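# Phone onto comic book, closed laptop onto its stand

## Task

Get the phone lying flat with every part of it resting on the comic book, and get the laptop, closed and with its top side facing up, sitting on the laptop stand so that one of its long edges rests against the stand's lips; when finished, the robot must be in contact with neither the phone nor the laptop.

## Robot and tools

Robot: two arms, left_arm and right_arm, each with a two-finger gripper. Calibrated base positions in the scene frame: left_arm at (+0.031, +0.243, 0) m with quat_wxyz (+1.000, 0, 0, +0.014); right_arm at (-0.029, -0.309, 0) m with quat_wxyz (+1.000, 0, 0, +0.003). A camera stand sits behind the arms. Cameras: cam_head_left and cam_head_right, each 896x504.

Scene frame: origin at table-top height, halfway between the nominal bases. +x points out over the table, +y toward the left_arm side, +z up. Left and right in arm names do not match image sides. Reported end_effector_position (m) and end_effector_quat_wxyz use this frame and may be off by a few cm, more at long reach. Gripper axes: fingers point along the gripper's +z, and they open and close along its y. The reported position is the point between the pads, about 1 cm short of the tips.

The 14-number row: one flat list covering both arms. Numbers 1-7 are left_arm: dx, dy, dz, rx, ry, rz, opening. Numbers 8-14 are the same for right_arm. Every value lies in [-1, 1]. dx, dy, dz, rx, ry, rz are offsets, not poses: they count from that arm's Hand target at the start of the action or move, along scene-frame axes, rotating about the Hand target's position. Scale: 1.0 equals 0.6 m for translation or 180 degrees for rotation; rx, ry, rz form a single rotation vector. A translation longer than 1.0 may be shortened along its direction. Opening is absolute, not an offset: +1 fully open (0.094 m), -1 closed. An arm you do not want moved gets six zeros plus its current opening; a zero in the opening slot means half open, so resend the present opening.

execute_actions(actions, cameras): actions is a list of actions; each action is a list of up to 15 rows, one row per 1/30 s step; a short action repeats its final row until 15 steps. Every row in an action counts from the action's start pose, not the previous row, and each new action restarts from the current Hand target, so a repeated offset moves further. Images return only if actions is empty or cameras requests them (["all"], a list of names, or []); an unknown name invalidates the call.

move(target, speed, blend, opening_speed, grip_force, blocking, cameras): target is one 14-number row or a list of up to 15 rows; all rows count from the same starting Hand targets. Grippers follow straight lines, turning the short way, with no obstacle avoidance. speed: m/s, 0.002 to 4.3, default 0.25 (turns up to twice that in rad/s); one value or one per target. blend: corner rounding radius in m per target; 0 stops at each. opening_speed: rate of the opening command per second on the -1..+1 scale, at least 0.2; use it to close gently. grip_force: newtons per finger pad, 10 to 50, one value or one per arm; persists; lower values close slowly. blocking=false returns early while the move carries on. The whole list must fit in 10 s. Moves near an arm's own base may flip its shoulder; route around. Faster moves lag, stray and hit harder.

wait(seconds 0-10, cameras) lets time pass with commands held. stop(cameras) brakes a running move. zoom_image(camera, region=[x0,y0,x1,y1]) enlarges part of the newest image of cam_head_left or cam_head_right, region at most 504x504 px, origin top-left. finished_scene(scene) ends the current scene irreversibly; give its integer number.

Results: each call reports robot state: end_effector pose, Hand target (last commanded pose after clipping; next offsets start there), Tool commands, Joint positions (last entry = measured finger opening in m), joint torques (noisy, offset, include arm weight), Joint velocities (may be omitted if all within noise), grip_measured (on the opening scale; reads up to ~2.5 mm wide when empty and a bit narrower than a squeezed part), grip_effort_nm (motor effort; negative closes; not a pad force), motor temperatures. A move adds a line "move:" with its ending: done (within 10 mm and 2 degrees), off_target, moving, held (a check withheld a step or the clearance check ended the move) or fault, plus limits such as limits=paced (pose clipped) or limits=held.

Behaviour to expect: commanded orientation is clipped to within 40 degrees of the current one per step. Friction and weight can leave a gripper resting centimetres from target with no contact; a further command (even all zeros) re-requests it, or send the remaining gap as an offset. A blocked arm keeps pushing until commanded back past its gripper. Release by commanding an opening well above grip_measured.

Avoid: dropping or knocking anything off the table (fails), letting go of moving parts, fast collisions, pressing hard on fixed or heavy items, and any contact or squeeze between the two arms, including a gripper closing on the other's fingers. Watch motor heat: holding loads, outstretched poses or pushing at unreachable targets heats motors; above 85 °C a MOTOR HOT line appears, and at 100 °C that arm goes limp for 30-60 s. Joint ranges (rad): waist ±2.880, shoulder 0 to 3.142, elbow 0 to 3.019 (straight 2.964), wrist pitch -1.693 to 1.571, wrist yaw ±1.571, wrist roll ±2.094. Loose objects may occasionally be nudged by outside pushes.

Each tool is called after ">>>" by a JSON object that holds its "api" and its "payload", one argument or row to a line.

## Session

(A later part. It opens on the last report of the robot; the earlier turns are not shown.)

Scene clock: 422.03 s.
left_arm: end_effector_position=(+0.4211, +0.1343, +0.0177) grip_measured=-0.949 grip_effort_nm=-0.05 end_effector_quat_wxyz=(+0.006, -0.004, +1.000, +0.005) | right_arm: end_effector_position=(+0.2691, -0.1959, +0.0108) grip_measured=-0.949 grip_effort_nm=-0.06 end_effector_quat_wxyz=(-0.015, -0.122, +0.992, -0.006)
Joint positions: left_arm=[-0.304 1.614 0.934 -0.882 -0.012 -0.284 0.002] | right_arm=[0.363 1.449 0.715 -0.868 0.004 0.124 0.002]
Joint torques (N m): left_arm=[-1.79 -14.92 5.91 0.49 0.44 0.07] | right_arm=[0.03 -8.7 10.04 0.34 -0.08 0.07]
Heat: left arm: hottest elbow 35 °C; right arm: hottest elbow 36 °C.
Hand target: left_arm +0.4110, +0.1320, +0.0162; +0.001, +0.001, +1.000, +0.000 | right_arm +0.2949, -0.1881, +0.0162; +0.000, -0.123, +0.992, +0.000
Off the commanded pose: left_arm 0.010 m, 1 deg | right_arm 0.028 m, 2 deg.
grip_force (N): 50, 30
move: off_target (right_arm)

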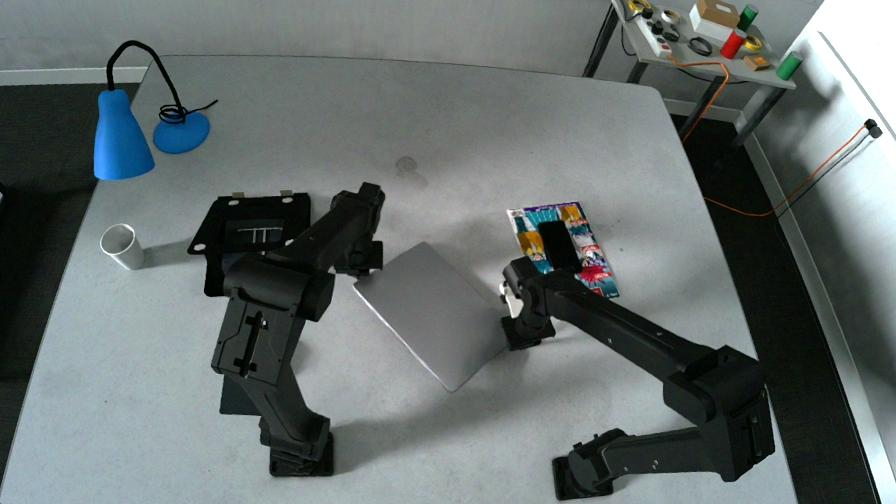

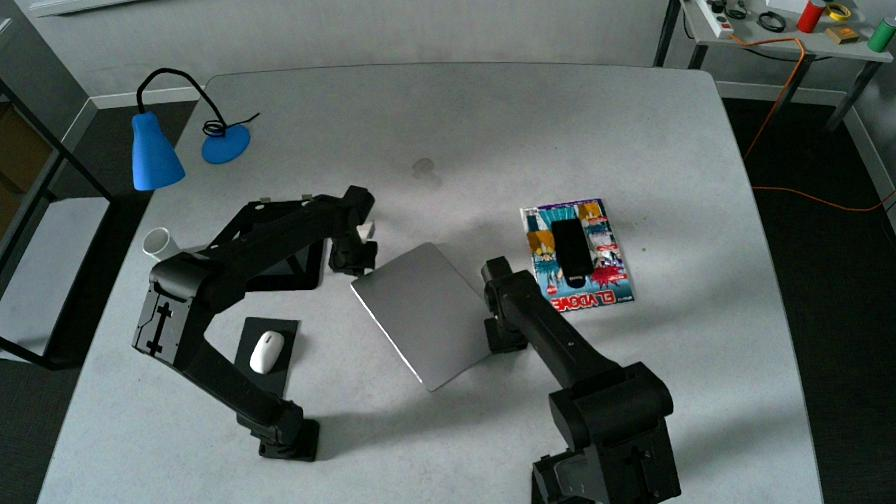

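>>> {"api": "move", "payload": {
  "target": [
    [-0.0783,-0.0042,0,0,0,0,-0.95,0.0185,-0.0223,0,0,0,0,-0.95],
    [-0.1267,0,0,0,0,0,-0.95,0.0668,-0.0265,0,0,0,0,-0.95],
    [-0.175,-0.0042,0,0,0,0,-0.95,0.1152,-0.0223,0,0,0,0,-0.95],
    [-0.2225,-0.0167,0,0,0,0,-0.95,0.1627,-0.0098,0,0,0,0,-0.95]
  ],
  "cameras": ["all"],
  "speed": 0.07,
  "blend": 0.008
}}

>>> {"api": "zoom_image", "payload": {
  "camera": "cam_head_left",
  "region": [330, 170, 530, 420]
}}

Scene clock: 432.80 s.
left_arm: end_effector_position=(+0.2831, +0.1298, +0.0157) grip_measured=-0.949 grip_effort_nm=-0.04 end_effector_quat_wxyz=(+0.000, -0.002, +1.000, +0.006) | right_arm: end_effector_position=(+0.3729, -0.1960, +0.0121) grip_measured=-0.949 grip_effort_nm=-0.07 end_effector_quat_wxyz=(-0.006, -0.123, +0.992, -0.002)
Joint positions: left_arm=[-0.454 1.308 0.594 -0.862 -0.011 -0.431 0.002] | right_arm=[0.272 1.663 0.98 -0.901 0.003 0.031 0.002]
Joint torques (N m): left_arm=[-3.31 -9.58 7.17 0.34 0.35 -0.23] | right_arm=[-0.03 -13.33 10.02 -0.21 -0.05 0.08]
Heat: left arm: hottest elbow 34 °C; right arm: hottest elbow 37 °C.
Hand target: left_arm +0.2774, +0.1221, +0.0161; +0.001, +0.001, +1.000, +0.000 | right_arm +0.3925, -0.1938, +0.0162; +0.000, -0.123, +0.992, +0.000
Off the commanded pose: left_arm 0.010 m, 1 deg | right_arm 0.020 m, 1 deg.
grip_force (N): 50, 30
move: off_target (right_arm)

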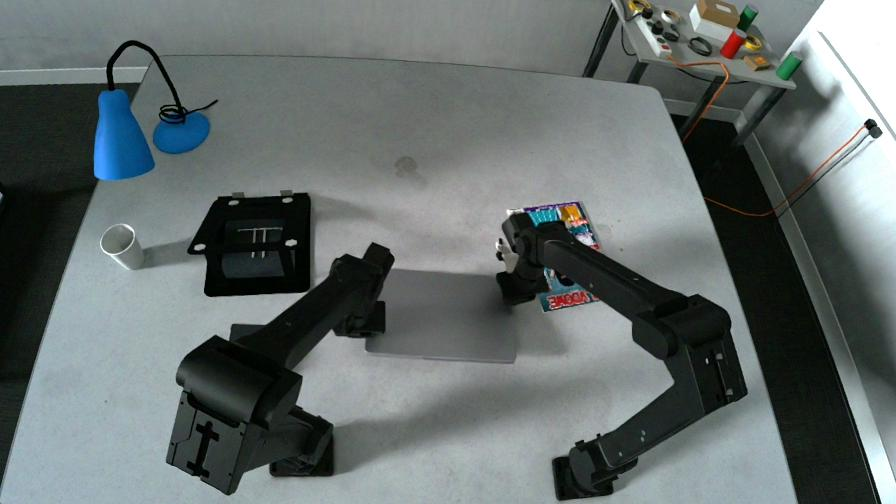

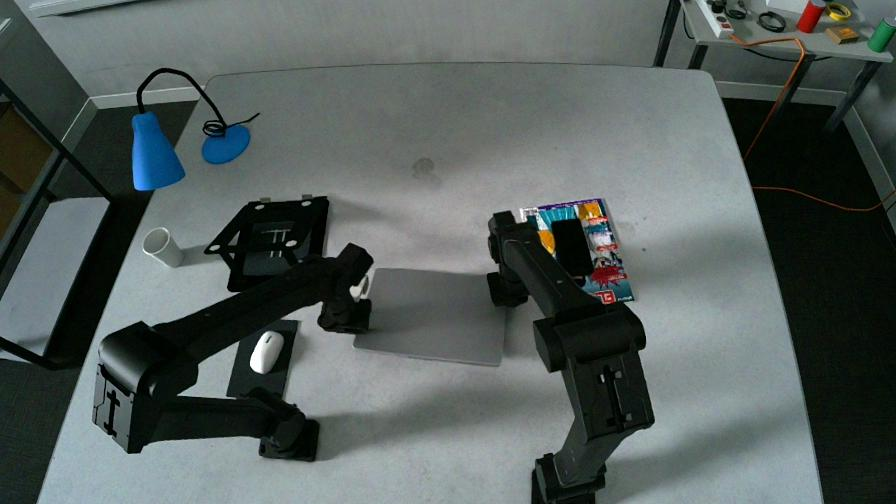

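Scaled by 2.016.

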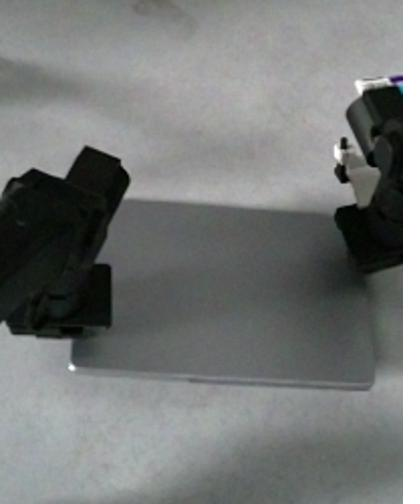

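>>> {"api": "move", "payload": {
  "target": [
    [-0.01,0.06,0.0,0,0,0,-0.95,0.0,-0.06,0,0,0,0,-0.95],
    [0.0,0.06,0.15,0,0,0,-0.95,0.0,-0.06,0.15,0,0,0,-0.95],
    [0.329,-0.087,0.15,0,0,0,-0.95,0.1375,0.0897,0.15,0,0,0,-0.95],
    [0.329,-0.087,0.0,0,0,0,-0.95,0.1375,0.0897,0.0,0,0,0,-0.95]
  ],
  "cameras": ["all"],
  "speed": 0.18,
  "blend": [0.01,0.03,0.03,0]
}}

>>> {"api": "zoom_image", "payload": {
  "camera": "cam_head_left",
  "region": [330, 170, 530, 420]
}}

Scene clock: 447.93 s.
left_arm: end_effector_position=(+0.4776, +0.0765, +0.0211) grip_measured=-0.949 grip_effort_nm=-0.04 end_effector_quat_wxyz=(+0.001, -0.002, +1.000, +0.001) | right_arm: end_effector_position=(+0.4798, -0.1446, +0.0313) grip_measured=-0.949 grip_effort_nm=-0.07 end_effector_quat_wxyz=(+0.010, -0.121, +0.993, +0.002)
Joint positions: left_arm=[-0.385 1.771 1.16 -0.959 -0.002 -0.359 0.002] | right_arm=[0.309 1.874 1.345 -1.022 0.001 0.071 0.002]
Joint torques (N m): left_arm=[-2.67 -16.38 8.17 0.83 0.05 -0.04] | right_arm=[1.32 -18.43 6.76 0.54 0.02 0.22]
Heat: left arm: hottest elbow 34 °C; right arm: hottest elbow 39 °C.
Hand target: left_arm +0.4748, +0.0700, +0.0162; +0.001, +0.001, +1.000, +0.000 | right_arm +0.4750, -0.1400, +0.0162; +0.000, -0.123, +0.992, +0.000
Off the commanded pose: left_arm 0.009 m, 0 deg | right_arm 0.016 m, 1 deg.
grip_force (N): 50, 30
move: off_target (right_arm)

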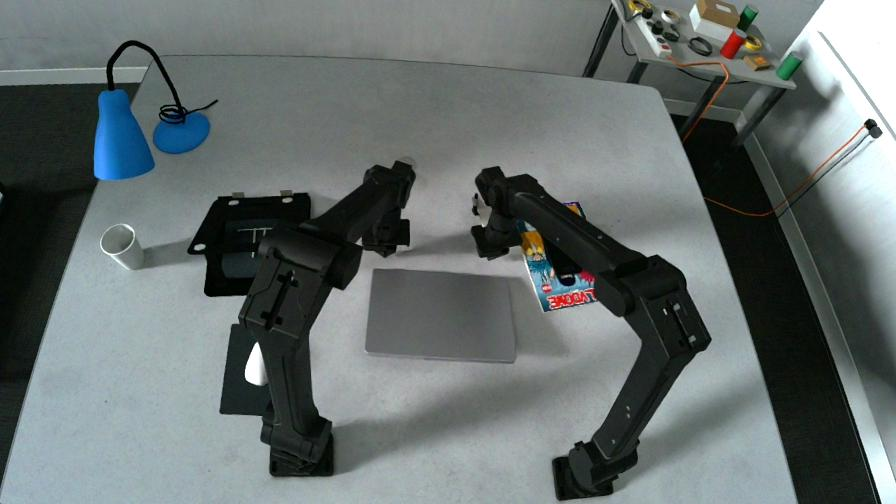

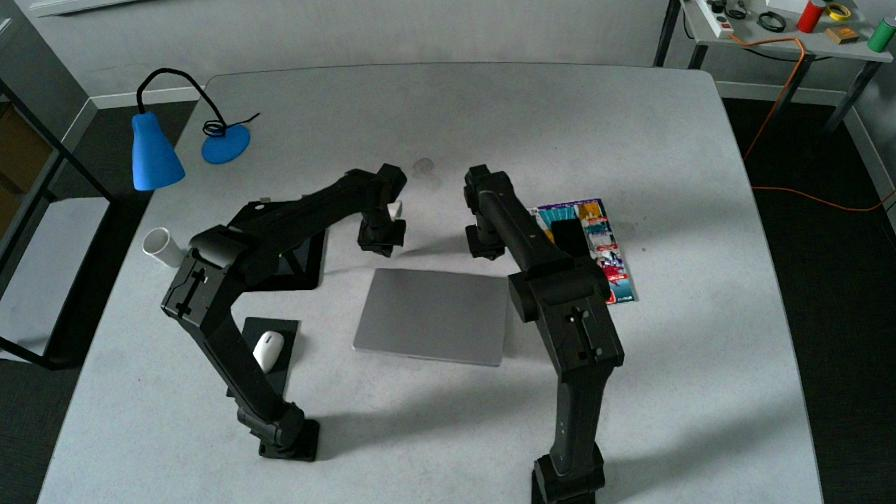

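Scaled by 2.016.

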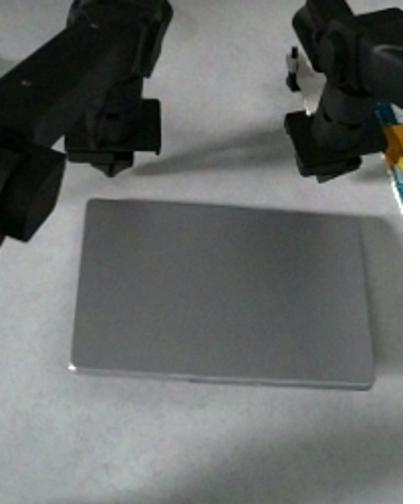

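>>> {"api": "move", "payload": {
  "target": [
    [0.0,0,-0.003,0,0,0,-0.95,0.0,0,-0.025,0,0,0,-0.95],
    [-0.185,0,-0.003,0,0,0,-0.95,-0.2,0,-0.025,0,0,0,-0.95]
  ],
  "cameras": ["all"],
  "speed": 0.08
}}

>>> {"api": "zoom_image", "payload": {
  "camera": "cam_head_left",
  "region": [330, 200, 550, 450]
}}

Scene clock: 455.43 s.
left_arm: end_effector_position=(+0.3746, +0.0747, +0.0138) grip_measured=-0.949 grip_effort_nm=-0.04 end_effector_quat_wxyz=(+0.002, -0.004, +1.000, +0.001) | right_arm: end_effector_position=(+0.3755, -0.1440, +0.0113) grip_measured=-0.949 grip_effort_nm=-0.06 end_effector_quat_wxyz=(+0.019, -0.116, +0.993, +0.001)
Joint positions: left_arm=[-0.484 1.574 0.87 -0.864 -0.004 -0.464 0.002] | right_arm=[0.387 1.681 1 -0.853 0.007 0.161 0.002]
Joint torques (N m): left_arm=[-3.49 -14.68 6.22 0.08 0.11 -0.1] | right_arm=[2.08 -15.91 4.07 0.06 -0.17 0.25]
Heat: left arm: hottest elbow 34 °C; right arm: hottest elbow 38 °C.
Hand target: left_arm +0.3638, +0.0699, +0.0144; +0.001, +0.001, +1.000, +0.000 | right_arm +0.3551, -0.1400, +0.0012; +0.000, -0.123, +0.992, +0.000
Off the commanded pose: left_arm 0.012 m, 1 deg | right_arm 0.023 m, 2 deg.
grip_force (N): 50, 30
move: off_target (left_arm, right_arm)

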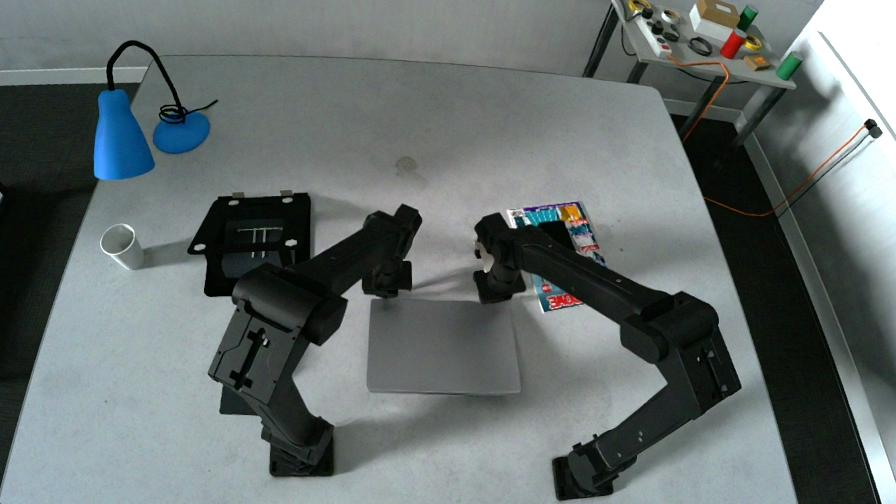

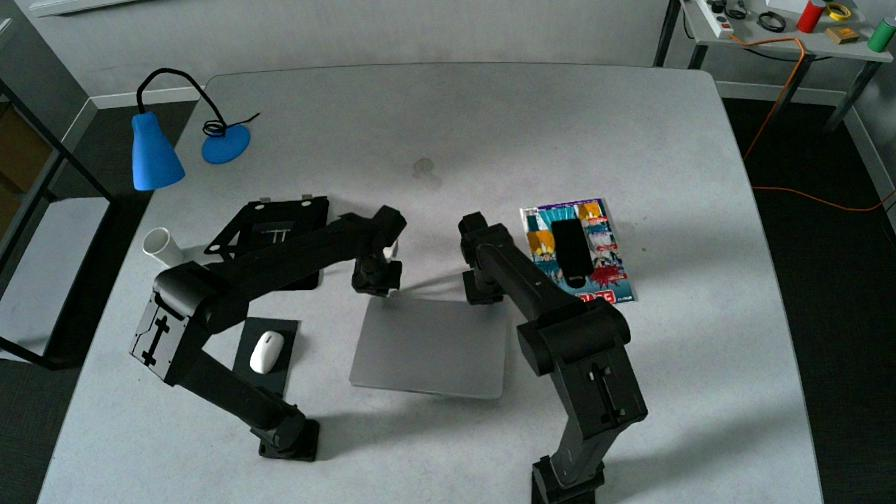

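Scaled by 2.016.

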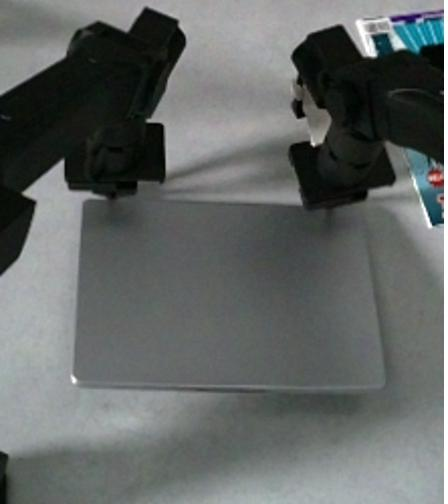

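>>> {"api": "move", "payload": {
  "target": [
    [0.02,0,0.309,0,0,0,-0.95,0.03,0,0.331,0,0,0,-0.95],
    [-0.073,0.527,0.293,0.272,-0.272,-0.444,0.3,-0.2585,-0.467,0.331,0,0,0,-0.95]
  ],
  "cameras": ["all"],
  "speed": 0.22,
  "blend": [0.04,0]
}}

>>> {"api": "zoom_image", "payload": {
  "camera": "cam_head_left",
  "region": [160, 160, 360, 360]
}}

>>> {"api": "zoom_image", "payload": {
  "camera": "cam_head_right",
  "region": [160, 160, 360, 360]
}}

Scene clock: 474.13 s.
left_arm: end_effector_position=(+0.3197, +0.3800, +0.1894) grip_measured=+0.297 grip_effort_nm=0.13 end_effector_quat_wxyz=(+0.372, +0.605, +0.604, +0.361) | right_arm: end_effector_position=(+0.2081, -0.4206, +0.2018) grip_measured=-0.949 grip_effort_nm=-0.06 end_effector_quat_wxyz=(+0.004, -0.125, +0.992, -0.004)
Joint positions: left_arm=[0.777 0.673 0.395 -0.377 0.706 2.018 0.061] | right_arm=[-0.441 1.013 0.914 -1.461 0.002 -0.687 0.002]
Joint torques (N m): left_arm=[-0.44 -2.55 11.29 2.18 0.38 0.04] | right_arm=[-0.5 -7.65 7.31 -0.21 -0.09 0.09]
Heat: left arm: hottest elbow 34 °C; right arm: hottest elbow 37 °C.
Hand target: left_arm +0.3200, +0.3862, +0.1903; +0.369, +0.603, +0.603, +0.369 | right_arm +0.2000, -0.4202, +0.1999; +0.000, -0.123, +0.992, +0.000
Off the commanded pose: left_arm 0.006 m, 1 deg | right_arm 0.008 m, 1 deg.
grip_force (N): 50, 30
move: done

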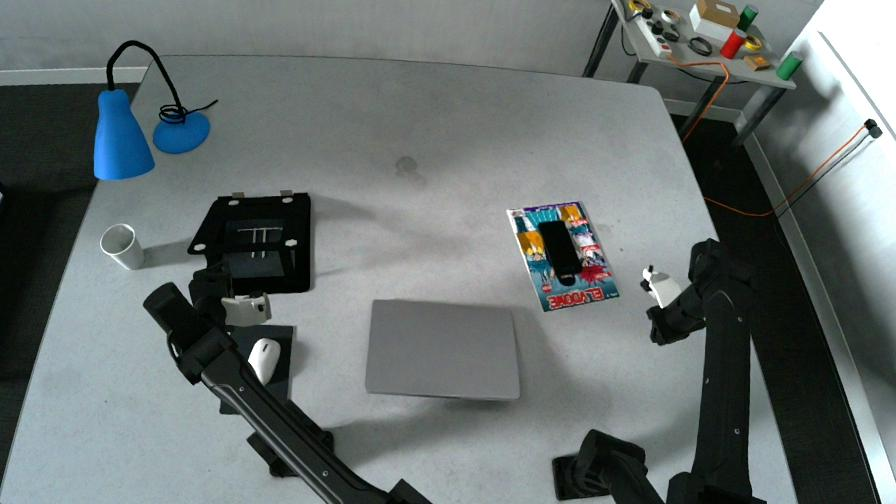

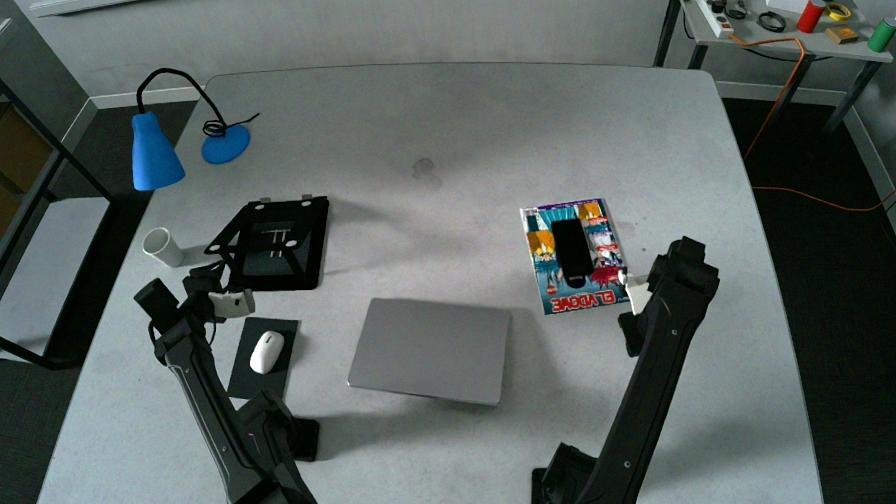

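Scaled by 2.520.

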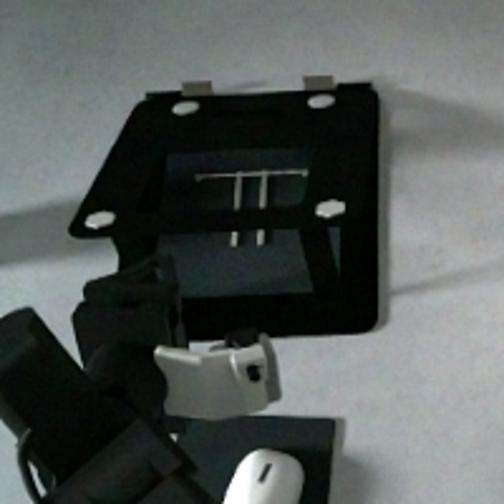

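Scaled by 2.520.

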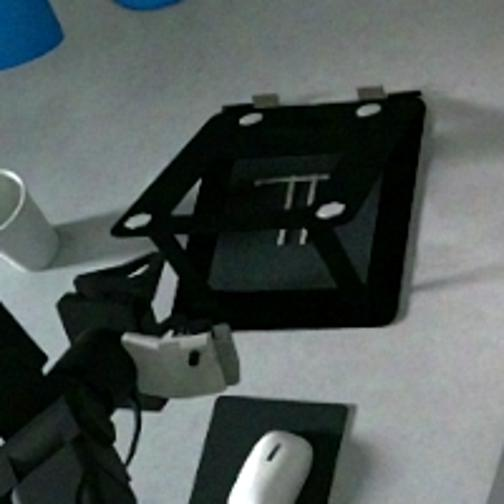

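>>> {"api": "move", "payload": {
  "target": [0.11,-0.003,-0.058,0,0,0,0.9,0,0,0,0,0,0,-0.95],
  "cameras": ["all"],
  "speed": 0.12
}}

>>> {"api": "zoom_image", "payload": {
  "camera": "cam_head_left",
  "region": [170, 180, 320, 320]
}}

>>> {"api": "zoom_image", "payload": {
  "camera": "cam_head_right",
  "region": [180, 180, 330, 320]
}}

Scene clock: 481.40 s.
left_arm: end_effector_position=(+0.3823, +0.3881, +0.1567) grip_measured=+0.898 grip_effort_nm=0.13 end_effector_quat_wxyz=(+0.365, +0.602, +0.606, +0.369) | right_arm: end_effector_position=(+0.2081, -0.4206, +0.2018) grip_measured=-0.949 grip_effort_nm=-0.06 end_effector_quat_wxyz=(+0.004, -0.125, +0.992, -0.004)
Joint positions: left_arm=[0.604 0.951 0.395 -0.013 0.545 1.894 0.089] | right_arm=[-0.441 1.013 0.914 -1.461 0.002 -0.687 0.002]
Joint torques (N m): left_arm=[-2.73 -4.13 10.09 2.41 0.08 -0.11] | right_arm=[-0.32 -7.59 7.31 -0.18 -0.08 0.08]
Heat: left arm: hottest elbow 34 °C; right arm: hottest elbow 37 °C.
Hand target: left_arm +0.3860, +0.3844, +0.1555; +0.369, +0.603, +0.603, +0.369 | right_arm +0.2000, -0.4202, +0.1999; +0.000, -0.123, +0.992, +0.000
Off the commanded pose: left_arm 0.005 m, 1 deg | right_arm 0.008 m, 1 deg.
grip_force (N): 50, 30
move: done

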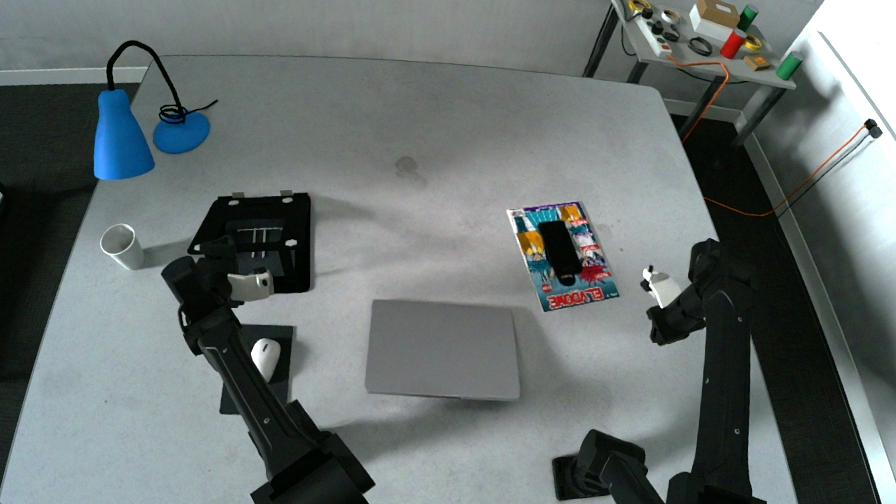

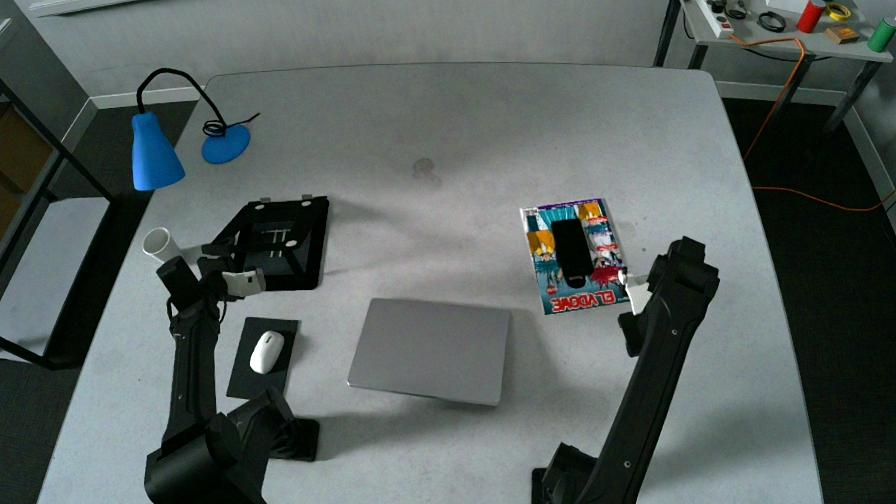

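Scaled by 3.360.

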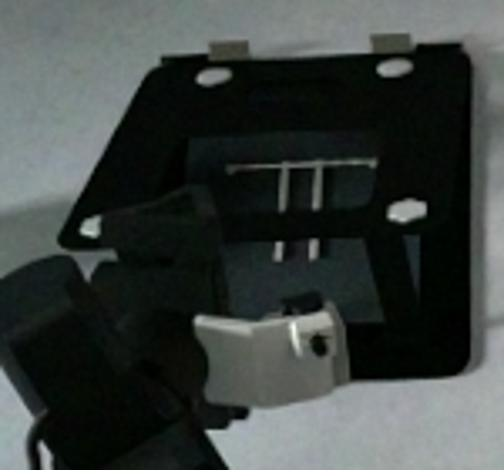

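Scaled by 3.360.

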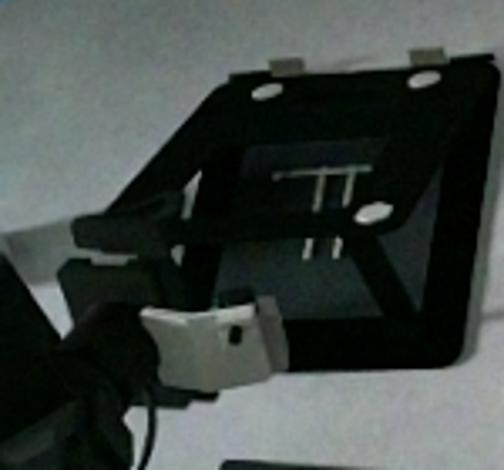

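>>> {"api": "move", "payload": {
  "target": [0.085,-0.035,-0.043,0,0,0,0.9,0,0,0,0,0,0,-0.95],
  "cameras": ["all"],
  "speed": 0.1
}}

>>> {"api": "zoom_image", "payload": {
  "camera": "cam_head_left",
  "region": [170, 180, 320, 320]
}}

>>> {"api": "zoom_image", "payload": {
  "camera": "cam_head_right",
  "region": [180, 180, 330, 320]
}}

Scene clock: 487.23 s.
left_arm: end_effector_position=(+0.4257, +0.3641, +0.1199) grip_measured=+0.898 grip_effort_nm=0.13 end_effector_quat_wxyz=(+0.361, +0.605, +0.611, +0.360) | right_arm: end_effector_position=(+0.2081, -0.4206, +0.2018) grip_measured=-0.949 grip_effort_nm=-0.06 end_effector_quat_wxyz=(+0.004, -0.125, +0.992, -0.004)
Joint positions: left_arm=[0.436 1.152 0.395 0.208 0.401 1.797 0.089] | right_arm=[-0.441 1.013 0.914 -1.461 0.002 -0.687 0.002]
Joint torques (N m): left_arm=[-2.08 -6.83 11.03 2.33 0.04 -0.11] | right_arm=[-0.26 -7.65 7.31 -0.2 -0.08 0.09]
Motor temperatures (°C): left_arm=[23 27 33 24 26 24 26] | right_arm=[27 33 37 25 24 23 25]
Heat: left arm: hottest elbow 33 °C; right arm: hottest elbow 37 °C.
Hand target: left_arm +0.4370, +0.3634, +0.1297; +0.369, +0.603, +0.603, +0.369 | right_arm +0.2000, -0.4202, +0.1999; +0.000, -0.123, +0.992, +0.000
Off the commanded pose: left_arm 0.015 m, 2 deg | right_arm 0.008 m, 1 deg.
grip_force (N): 50, 30
move: off_target (left_arm)

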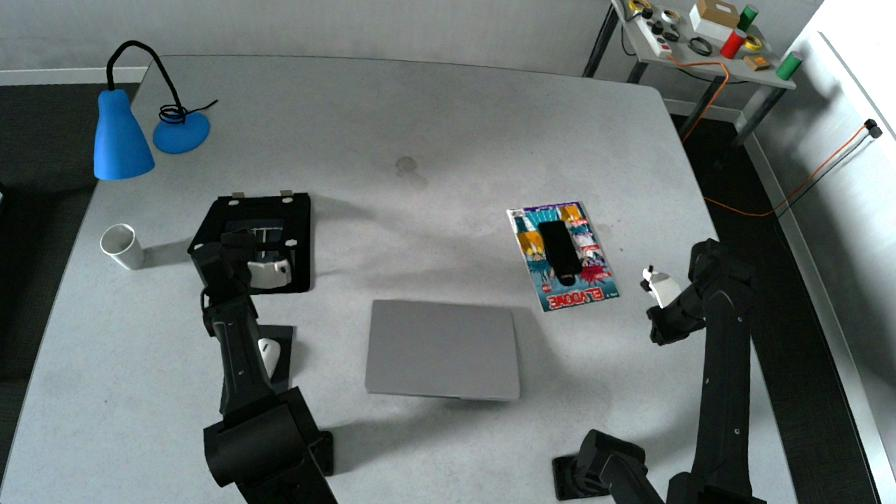

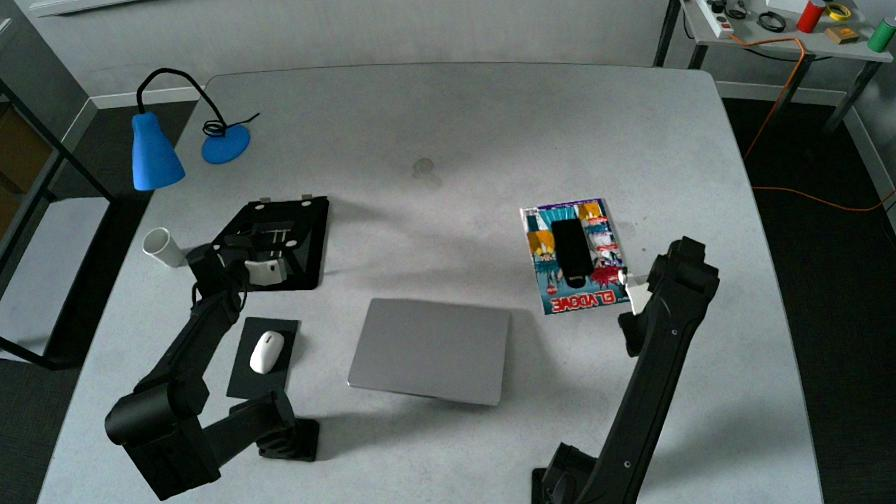

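Scaled by 3.360.

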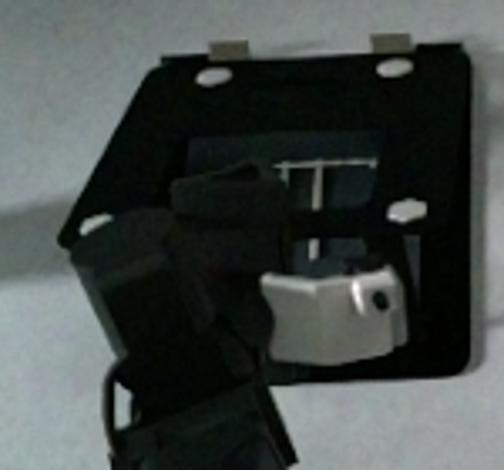

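Scaled by 3.360.

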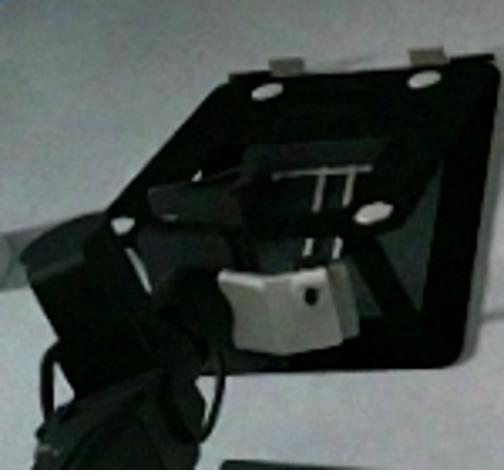

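>>> {"api": "move", "payload": {
  "target": [-0.01,0,-0.01,0,0,0,-0.95,0,0,0,0,0,0,-0.95],
  "opening_speed": 0.5,
  "cameras": ["all"],
  "grip_force": [25,30]
}}

>>> {"api": "zoom_image", "payload": {
  "camera": "cam_head_left",
  "region": [170, 180, 320, 320]
}}

Scene clock: 496.40 s.
left_arm: end_effector_position=(+0.4310, +0.3655, +0.1292) grip_measured=-0.907 grip_effort_nm=-0.54 end_effector_quat_wxyz=(+0.377, +0.591, +0.609, +0.370) | right_arm: end_effector_position=(+0.2081, -0.4206, +0.2018) grip_measured=-0.949 grip_effort_nm=-0.06 end_effector_quat_wxyz=(+0.004, -0.125, +0.992, -0.004)
Joint positions: left_arm=[0.436 1.153 0.395 0.257 0.408 1.76 0.004] | right_arm=[-0.441 1.013 0.914 -1.461 0.002 -0.687 0.002]
Joint torques (N m): left_arm=[-2.2 -6.71 9.17 1.37 0.07 0.24] | right_arm=[-0.38 -7.65 7.31 -0.2 -0.09 0.09]
Heat: left arm: hottest elbow 33 °C; right arm: hottest elbow 37 °C.
Hand target: left_arm +0.4310, +0.3634, +0.1237; +0.369, +0.603, +0.603, +0.369 | right_arm +0.2000, -0.4202, +0.1999; +0.000, -0.123, +0.992, +0.000
Off the commanded pose: left_arm 0.006 m, 2 deg | right_arm 0.008 m, 1 deg.
grip_force (N): 25, 30
move: done

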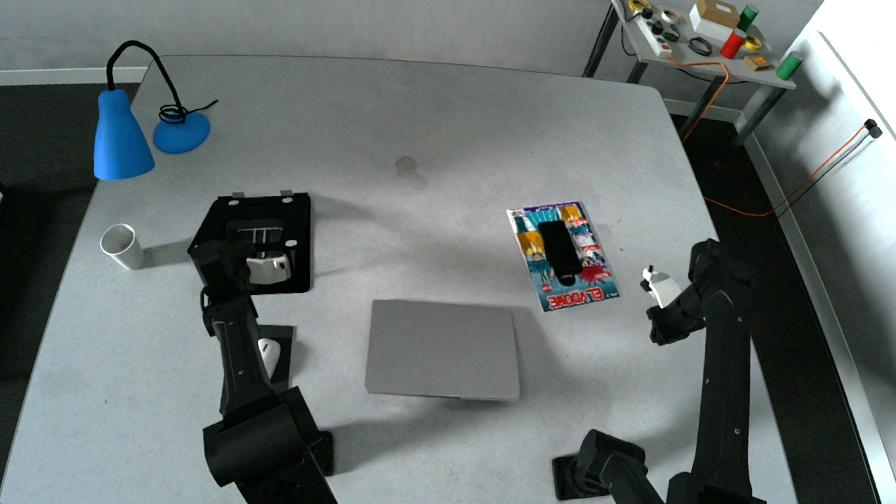

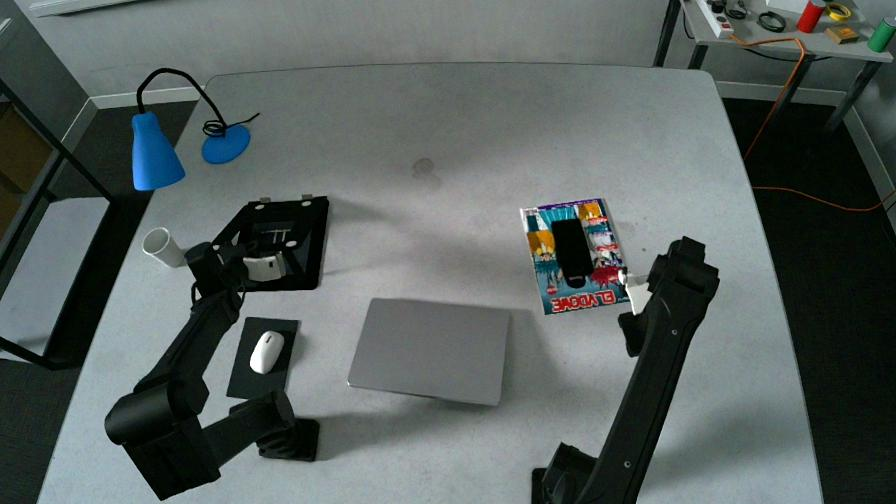

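Scaled by 3.360.

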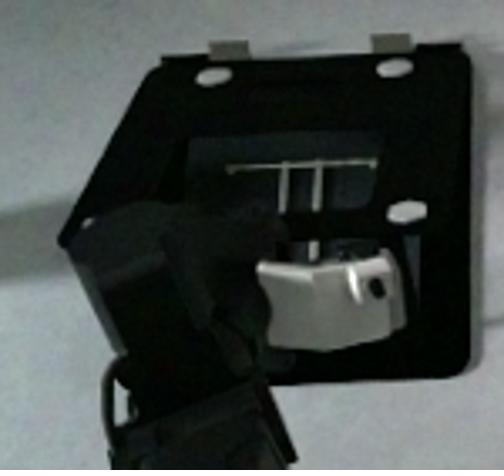

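>>> {"api": "move", "payload": {
  "target": [0,-0.1,0.01,0,0,0,-1,0,0,0,0,0,0,-0.95],
  "speed": 0.06,
  "cameras": ["all"],
  "grip_force": [50,30]
}}

>>> {"api": "zoom_image", "payload": {
  "camera": "cam_head_left",
  "region": [170, 180, 320, 320]
}}

Scene clock: 503.93 s.
left_arm: end_effector_position=(+0.4340, +0.3187, +0.1313) grip_measured=-0.926 grip_effort_nm=-1.00 end_effector_quat_wxyz=(+0.368, +0.583, +0.621, +0.373) | right_arm: end_effector_position=(+0.2081, -0.4206, +0.2018) grip_measured=-0.949 grip_effort_nm=-0.06 end_effector_quat_wxyz=(+0.004, -0.125, +0.992, -0.004)
Joint positions: left_arm=[0.249 1.089 0.363 0.246 0.214 1.656 0.003] | right_arm=[-0.441 1.013 0.914 -1.461 0.002 -0.687 0.002]
Joint torques (N m): left_arm=[-4.42 -7.77 8.23 1.57 0.27 0.22] | right_arm=[-0.32 -7.65 7.3 -0.2 -0.08 0.09]
Heat: left arm: hottest elbow 33 °C; right arm: hottest elbow 37 °C.
Hand target: left_arm +0.4309, +0.3033, +0.1296; +0.369, +0.603, +0.603, +0.369 | right_arm +0.2000, -0.4202, +0.1999; +0.000, -0.123, +0.992, +0.000
Off the commanded pose: left_arm 0.016 m, 3 deg | right_arm 0.008 m, 1 deg.
grip_force (N): 50, 30
move: off_target (left_arm)

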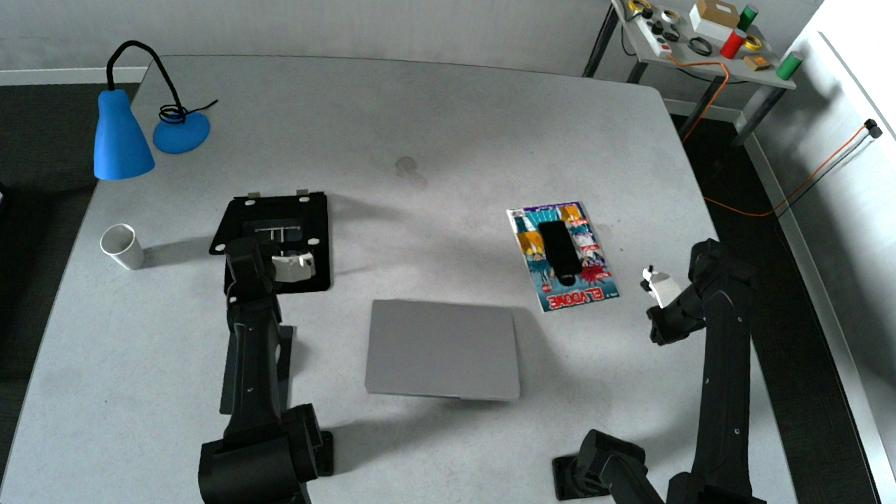

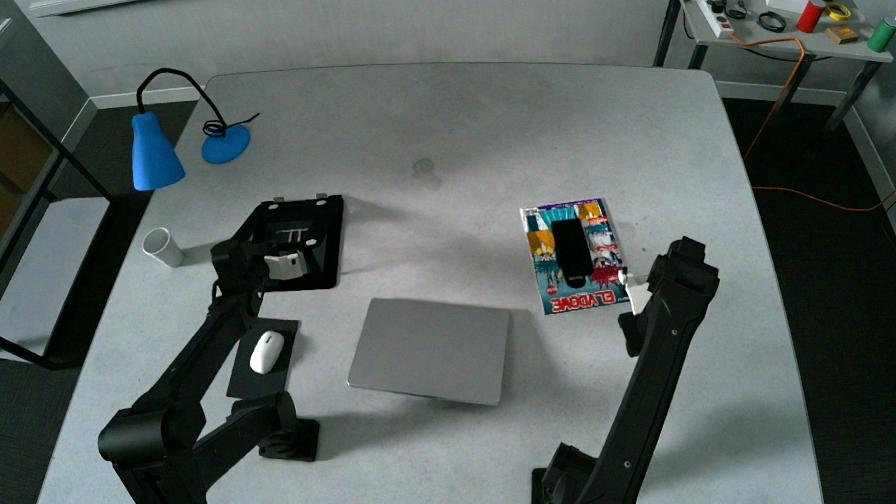

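Scaled by 3.360.

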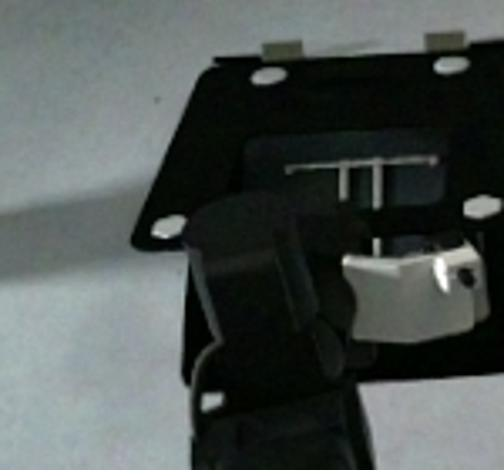

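>>> {"api": "move", "payload": {
  "target": [0,-0.585,0.0,0,0,0,-1,0,0,0,0,0,0,-0.95],
  "speed": 0.08,
  "cameras": ["all"]
}}

>>> {"api": "zoom_image", "payload": {
  "camera": "cam_head_left",
  "region": [330, 150, 530, 430]
}}

Scene clock: 511.83 s.
left_arm: end_effector_position=(+0.4286, -0.0213, +0.1308) grip_measured=-0.927 grip_effort_nm=-1.01 end_effector_quat_wxyz=(+0.375, +0.576, +0.624, +0.371) | right_arm: end_effector_position=(+0.2081, -0.4206, +0.2018) grip_measured=-0.949 grip_effort_nm=-0.06 end_effector_quat_wxyz=(+0.004, -0.125, +0.992, -0.004)
Joint positions: left_arm=[-0.866 1.403 0.647 0.102 -0.757 1.041 0.003] | right_arm=[-0.441 1.013 0.914 -1.461 0.002 -0.687 0.002]
Joint torques (N m): left_arm=[-3.66 -8.47 13.27 0.65 0.08 0.32] | right_arm=[-0.32 -7.71 7.28 -0.18 -0.08 0.09]
Heat: left arm: hottest elbow 34 °C; right arm: hottest elbow 37 °C.
Hand target: left_arm +0.4311, -0.0477, +0.1297; +0.369, +0.603, +0.603, +0.369 | right_arm +0.2000, -0.4202, +0.1999; +0.000, -0.123, +0.992, +0.000
Off the commanded pose: left_arm 0.027 m, 4 deg | right_arm 0.008 m, 1 deg.
grip_force (N): 50, 30
move: off_target (left_arm)

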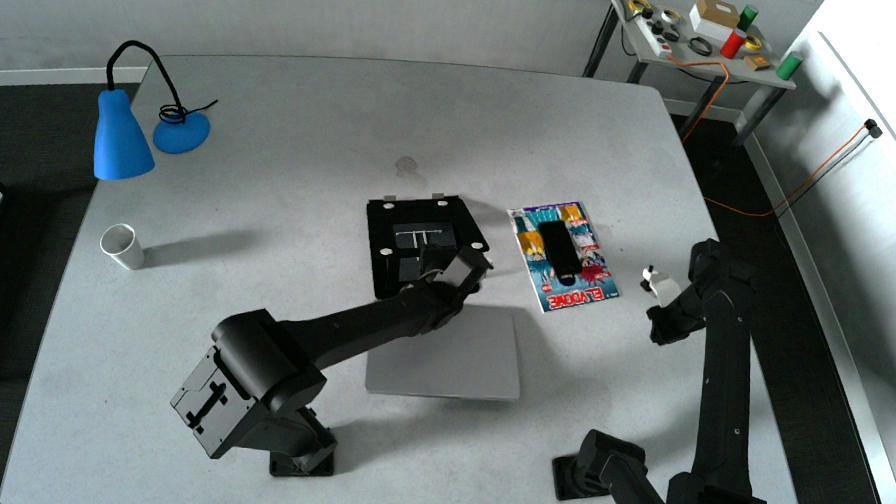

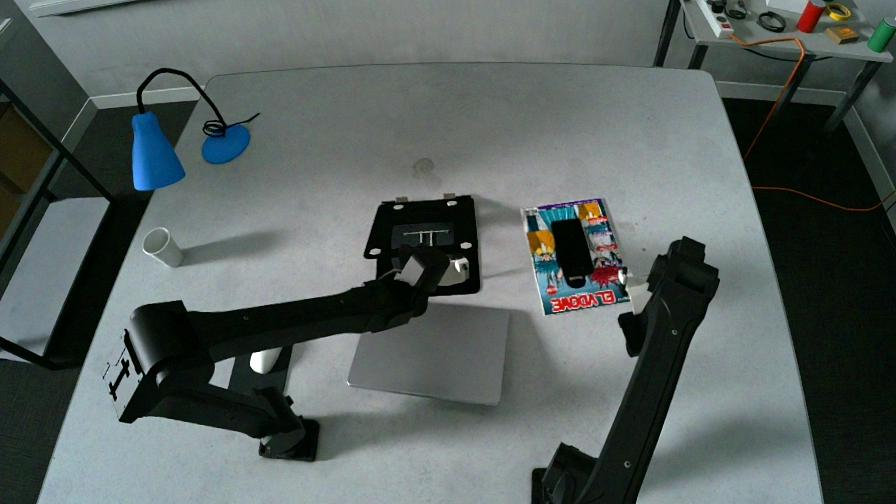

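Scaled by 1.800.

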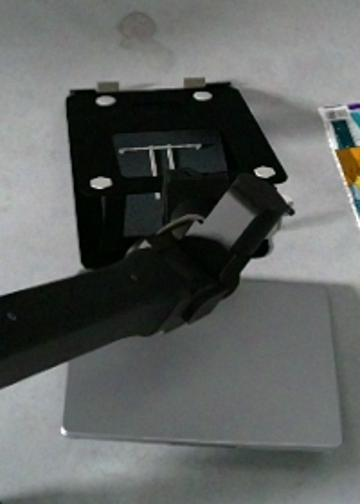

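>>> {"api": "move", "payload": {
  "target": [0,0.08,0.0,0,0,-0.07,-1,0,0,0,0,0,0,-0.95],
  "speed": 0.08,
  "cameras": ["all"]
}}

>>> {"api": "zoom_image", "payload": {
  "camera": "cam_head_left",
  "region": [330, 150, 530, 430]
}}

Scene clock: 523.70 s.
left_arm: end_effector_position=(+0.4310, -0.0116, +0.1318) grip_measured=-0.927 grip_effort_nm=-1.00 end_effector_quat_wxyz=(+0.417, +0.658, +0.544, +0.312) | right_arm: end_effector_position=(+0.2081, -0.4206, +0.2018) grip_measured=-0.949 grip_effort_nm=-0.06 end_effector_quat_wxyz=(+0.004, -0.125, +0.992, -0.004)
Joint positions: left_arm=[-0.744 1.318 0.55 0.242 -0.421 1.288 0.003] | right_arm=[-0.441 1.013 0.914 -1.461 0.002 -0.687 0.002]
Joint torques (N m): left_arm=[-0.09 -10.93 7.13 2.15 -0.08 0.48] | right_arm=[-0.5 -7.71 7.3 -0.17 -0.08 0.09]
Heat: left arm: hottest elbow 35 °C; right arm: hottest elbow 37 °C.
Hand target: left_arm +0.4310, +0.0002, +0.1297; +0.408, +0.666, +0.533, +0.326 | right_arm +0.2000, -0.4202, +0.1999; +0.000, -0.123, +0.992, +0.000
Off the commanded pose: left_arm 0.012 m, 3 deg | right_arm 0.008 m, 1 deg.
grip_force (N): 50, 30
move: off_target (left_arm)

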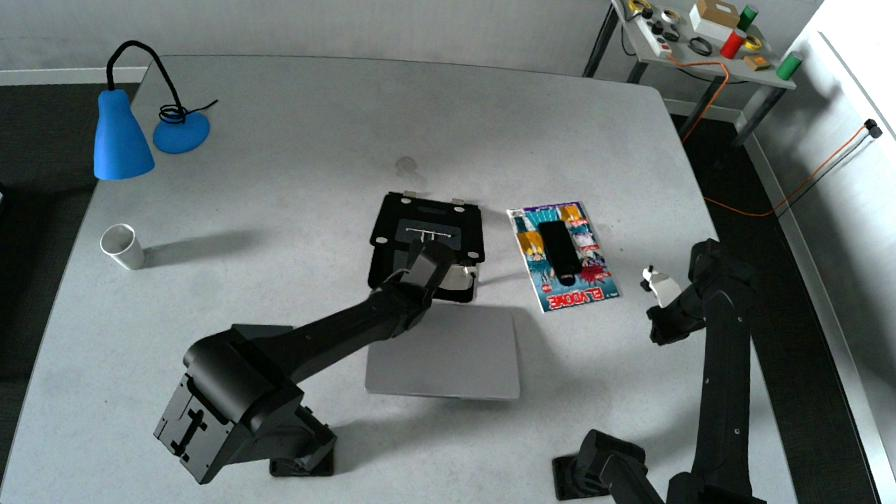

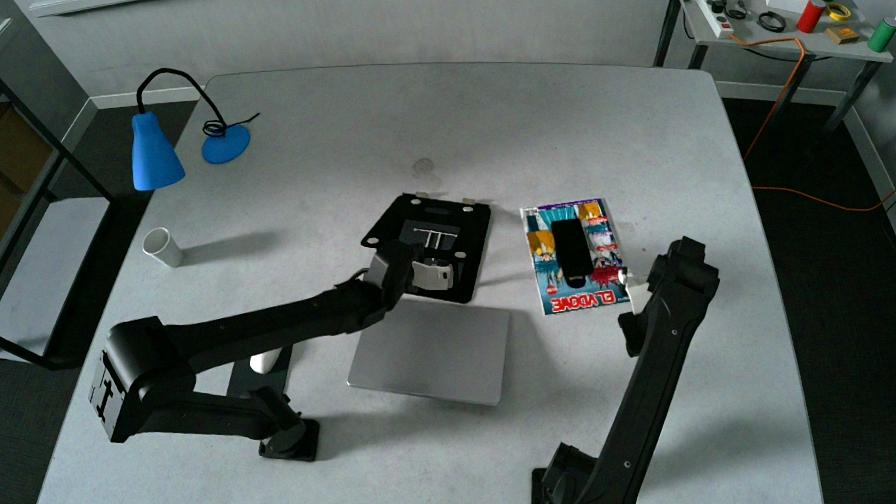

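Scaled by 1.800.

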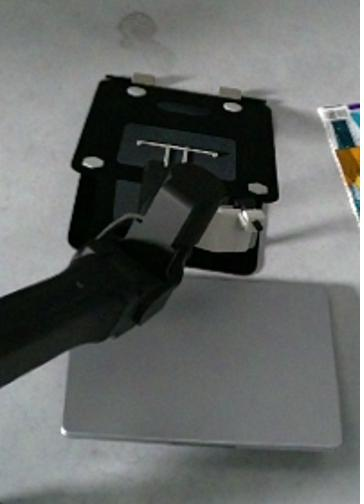

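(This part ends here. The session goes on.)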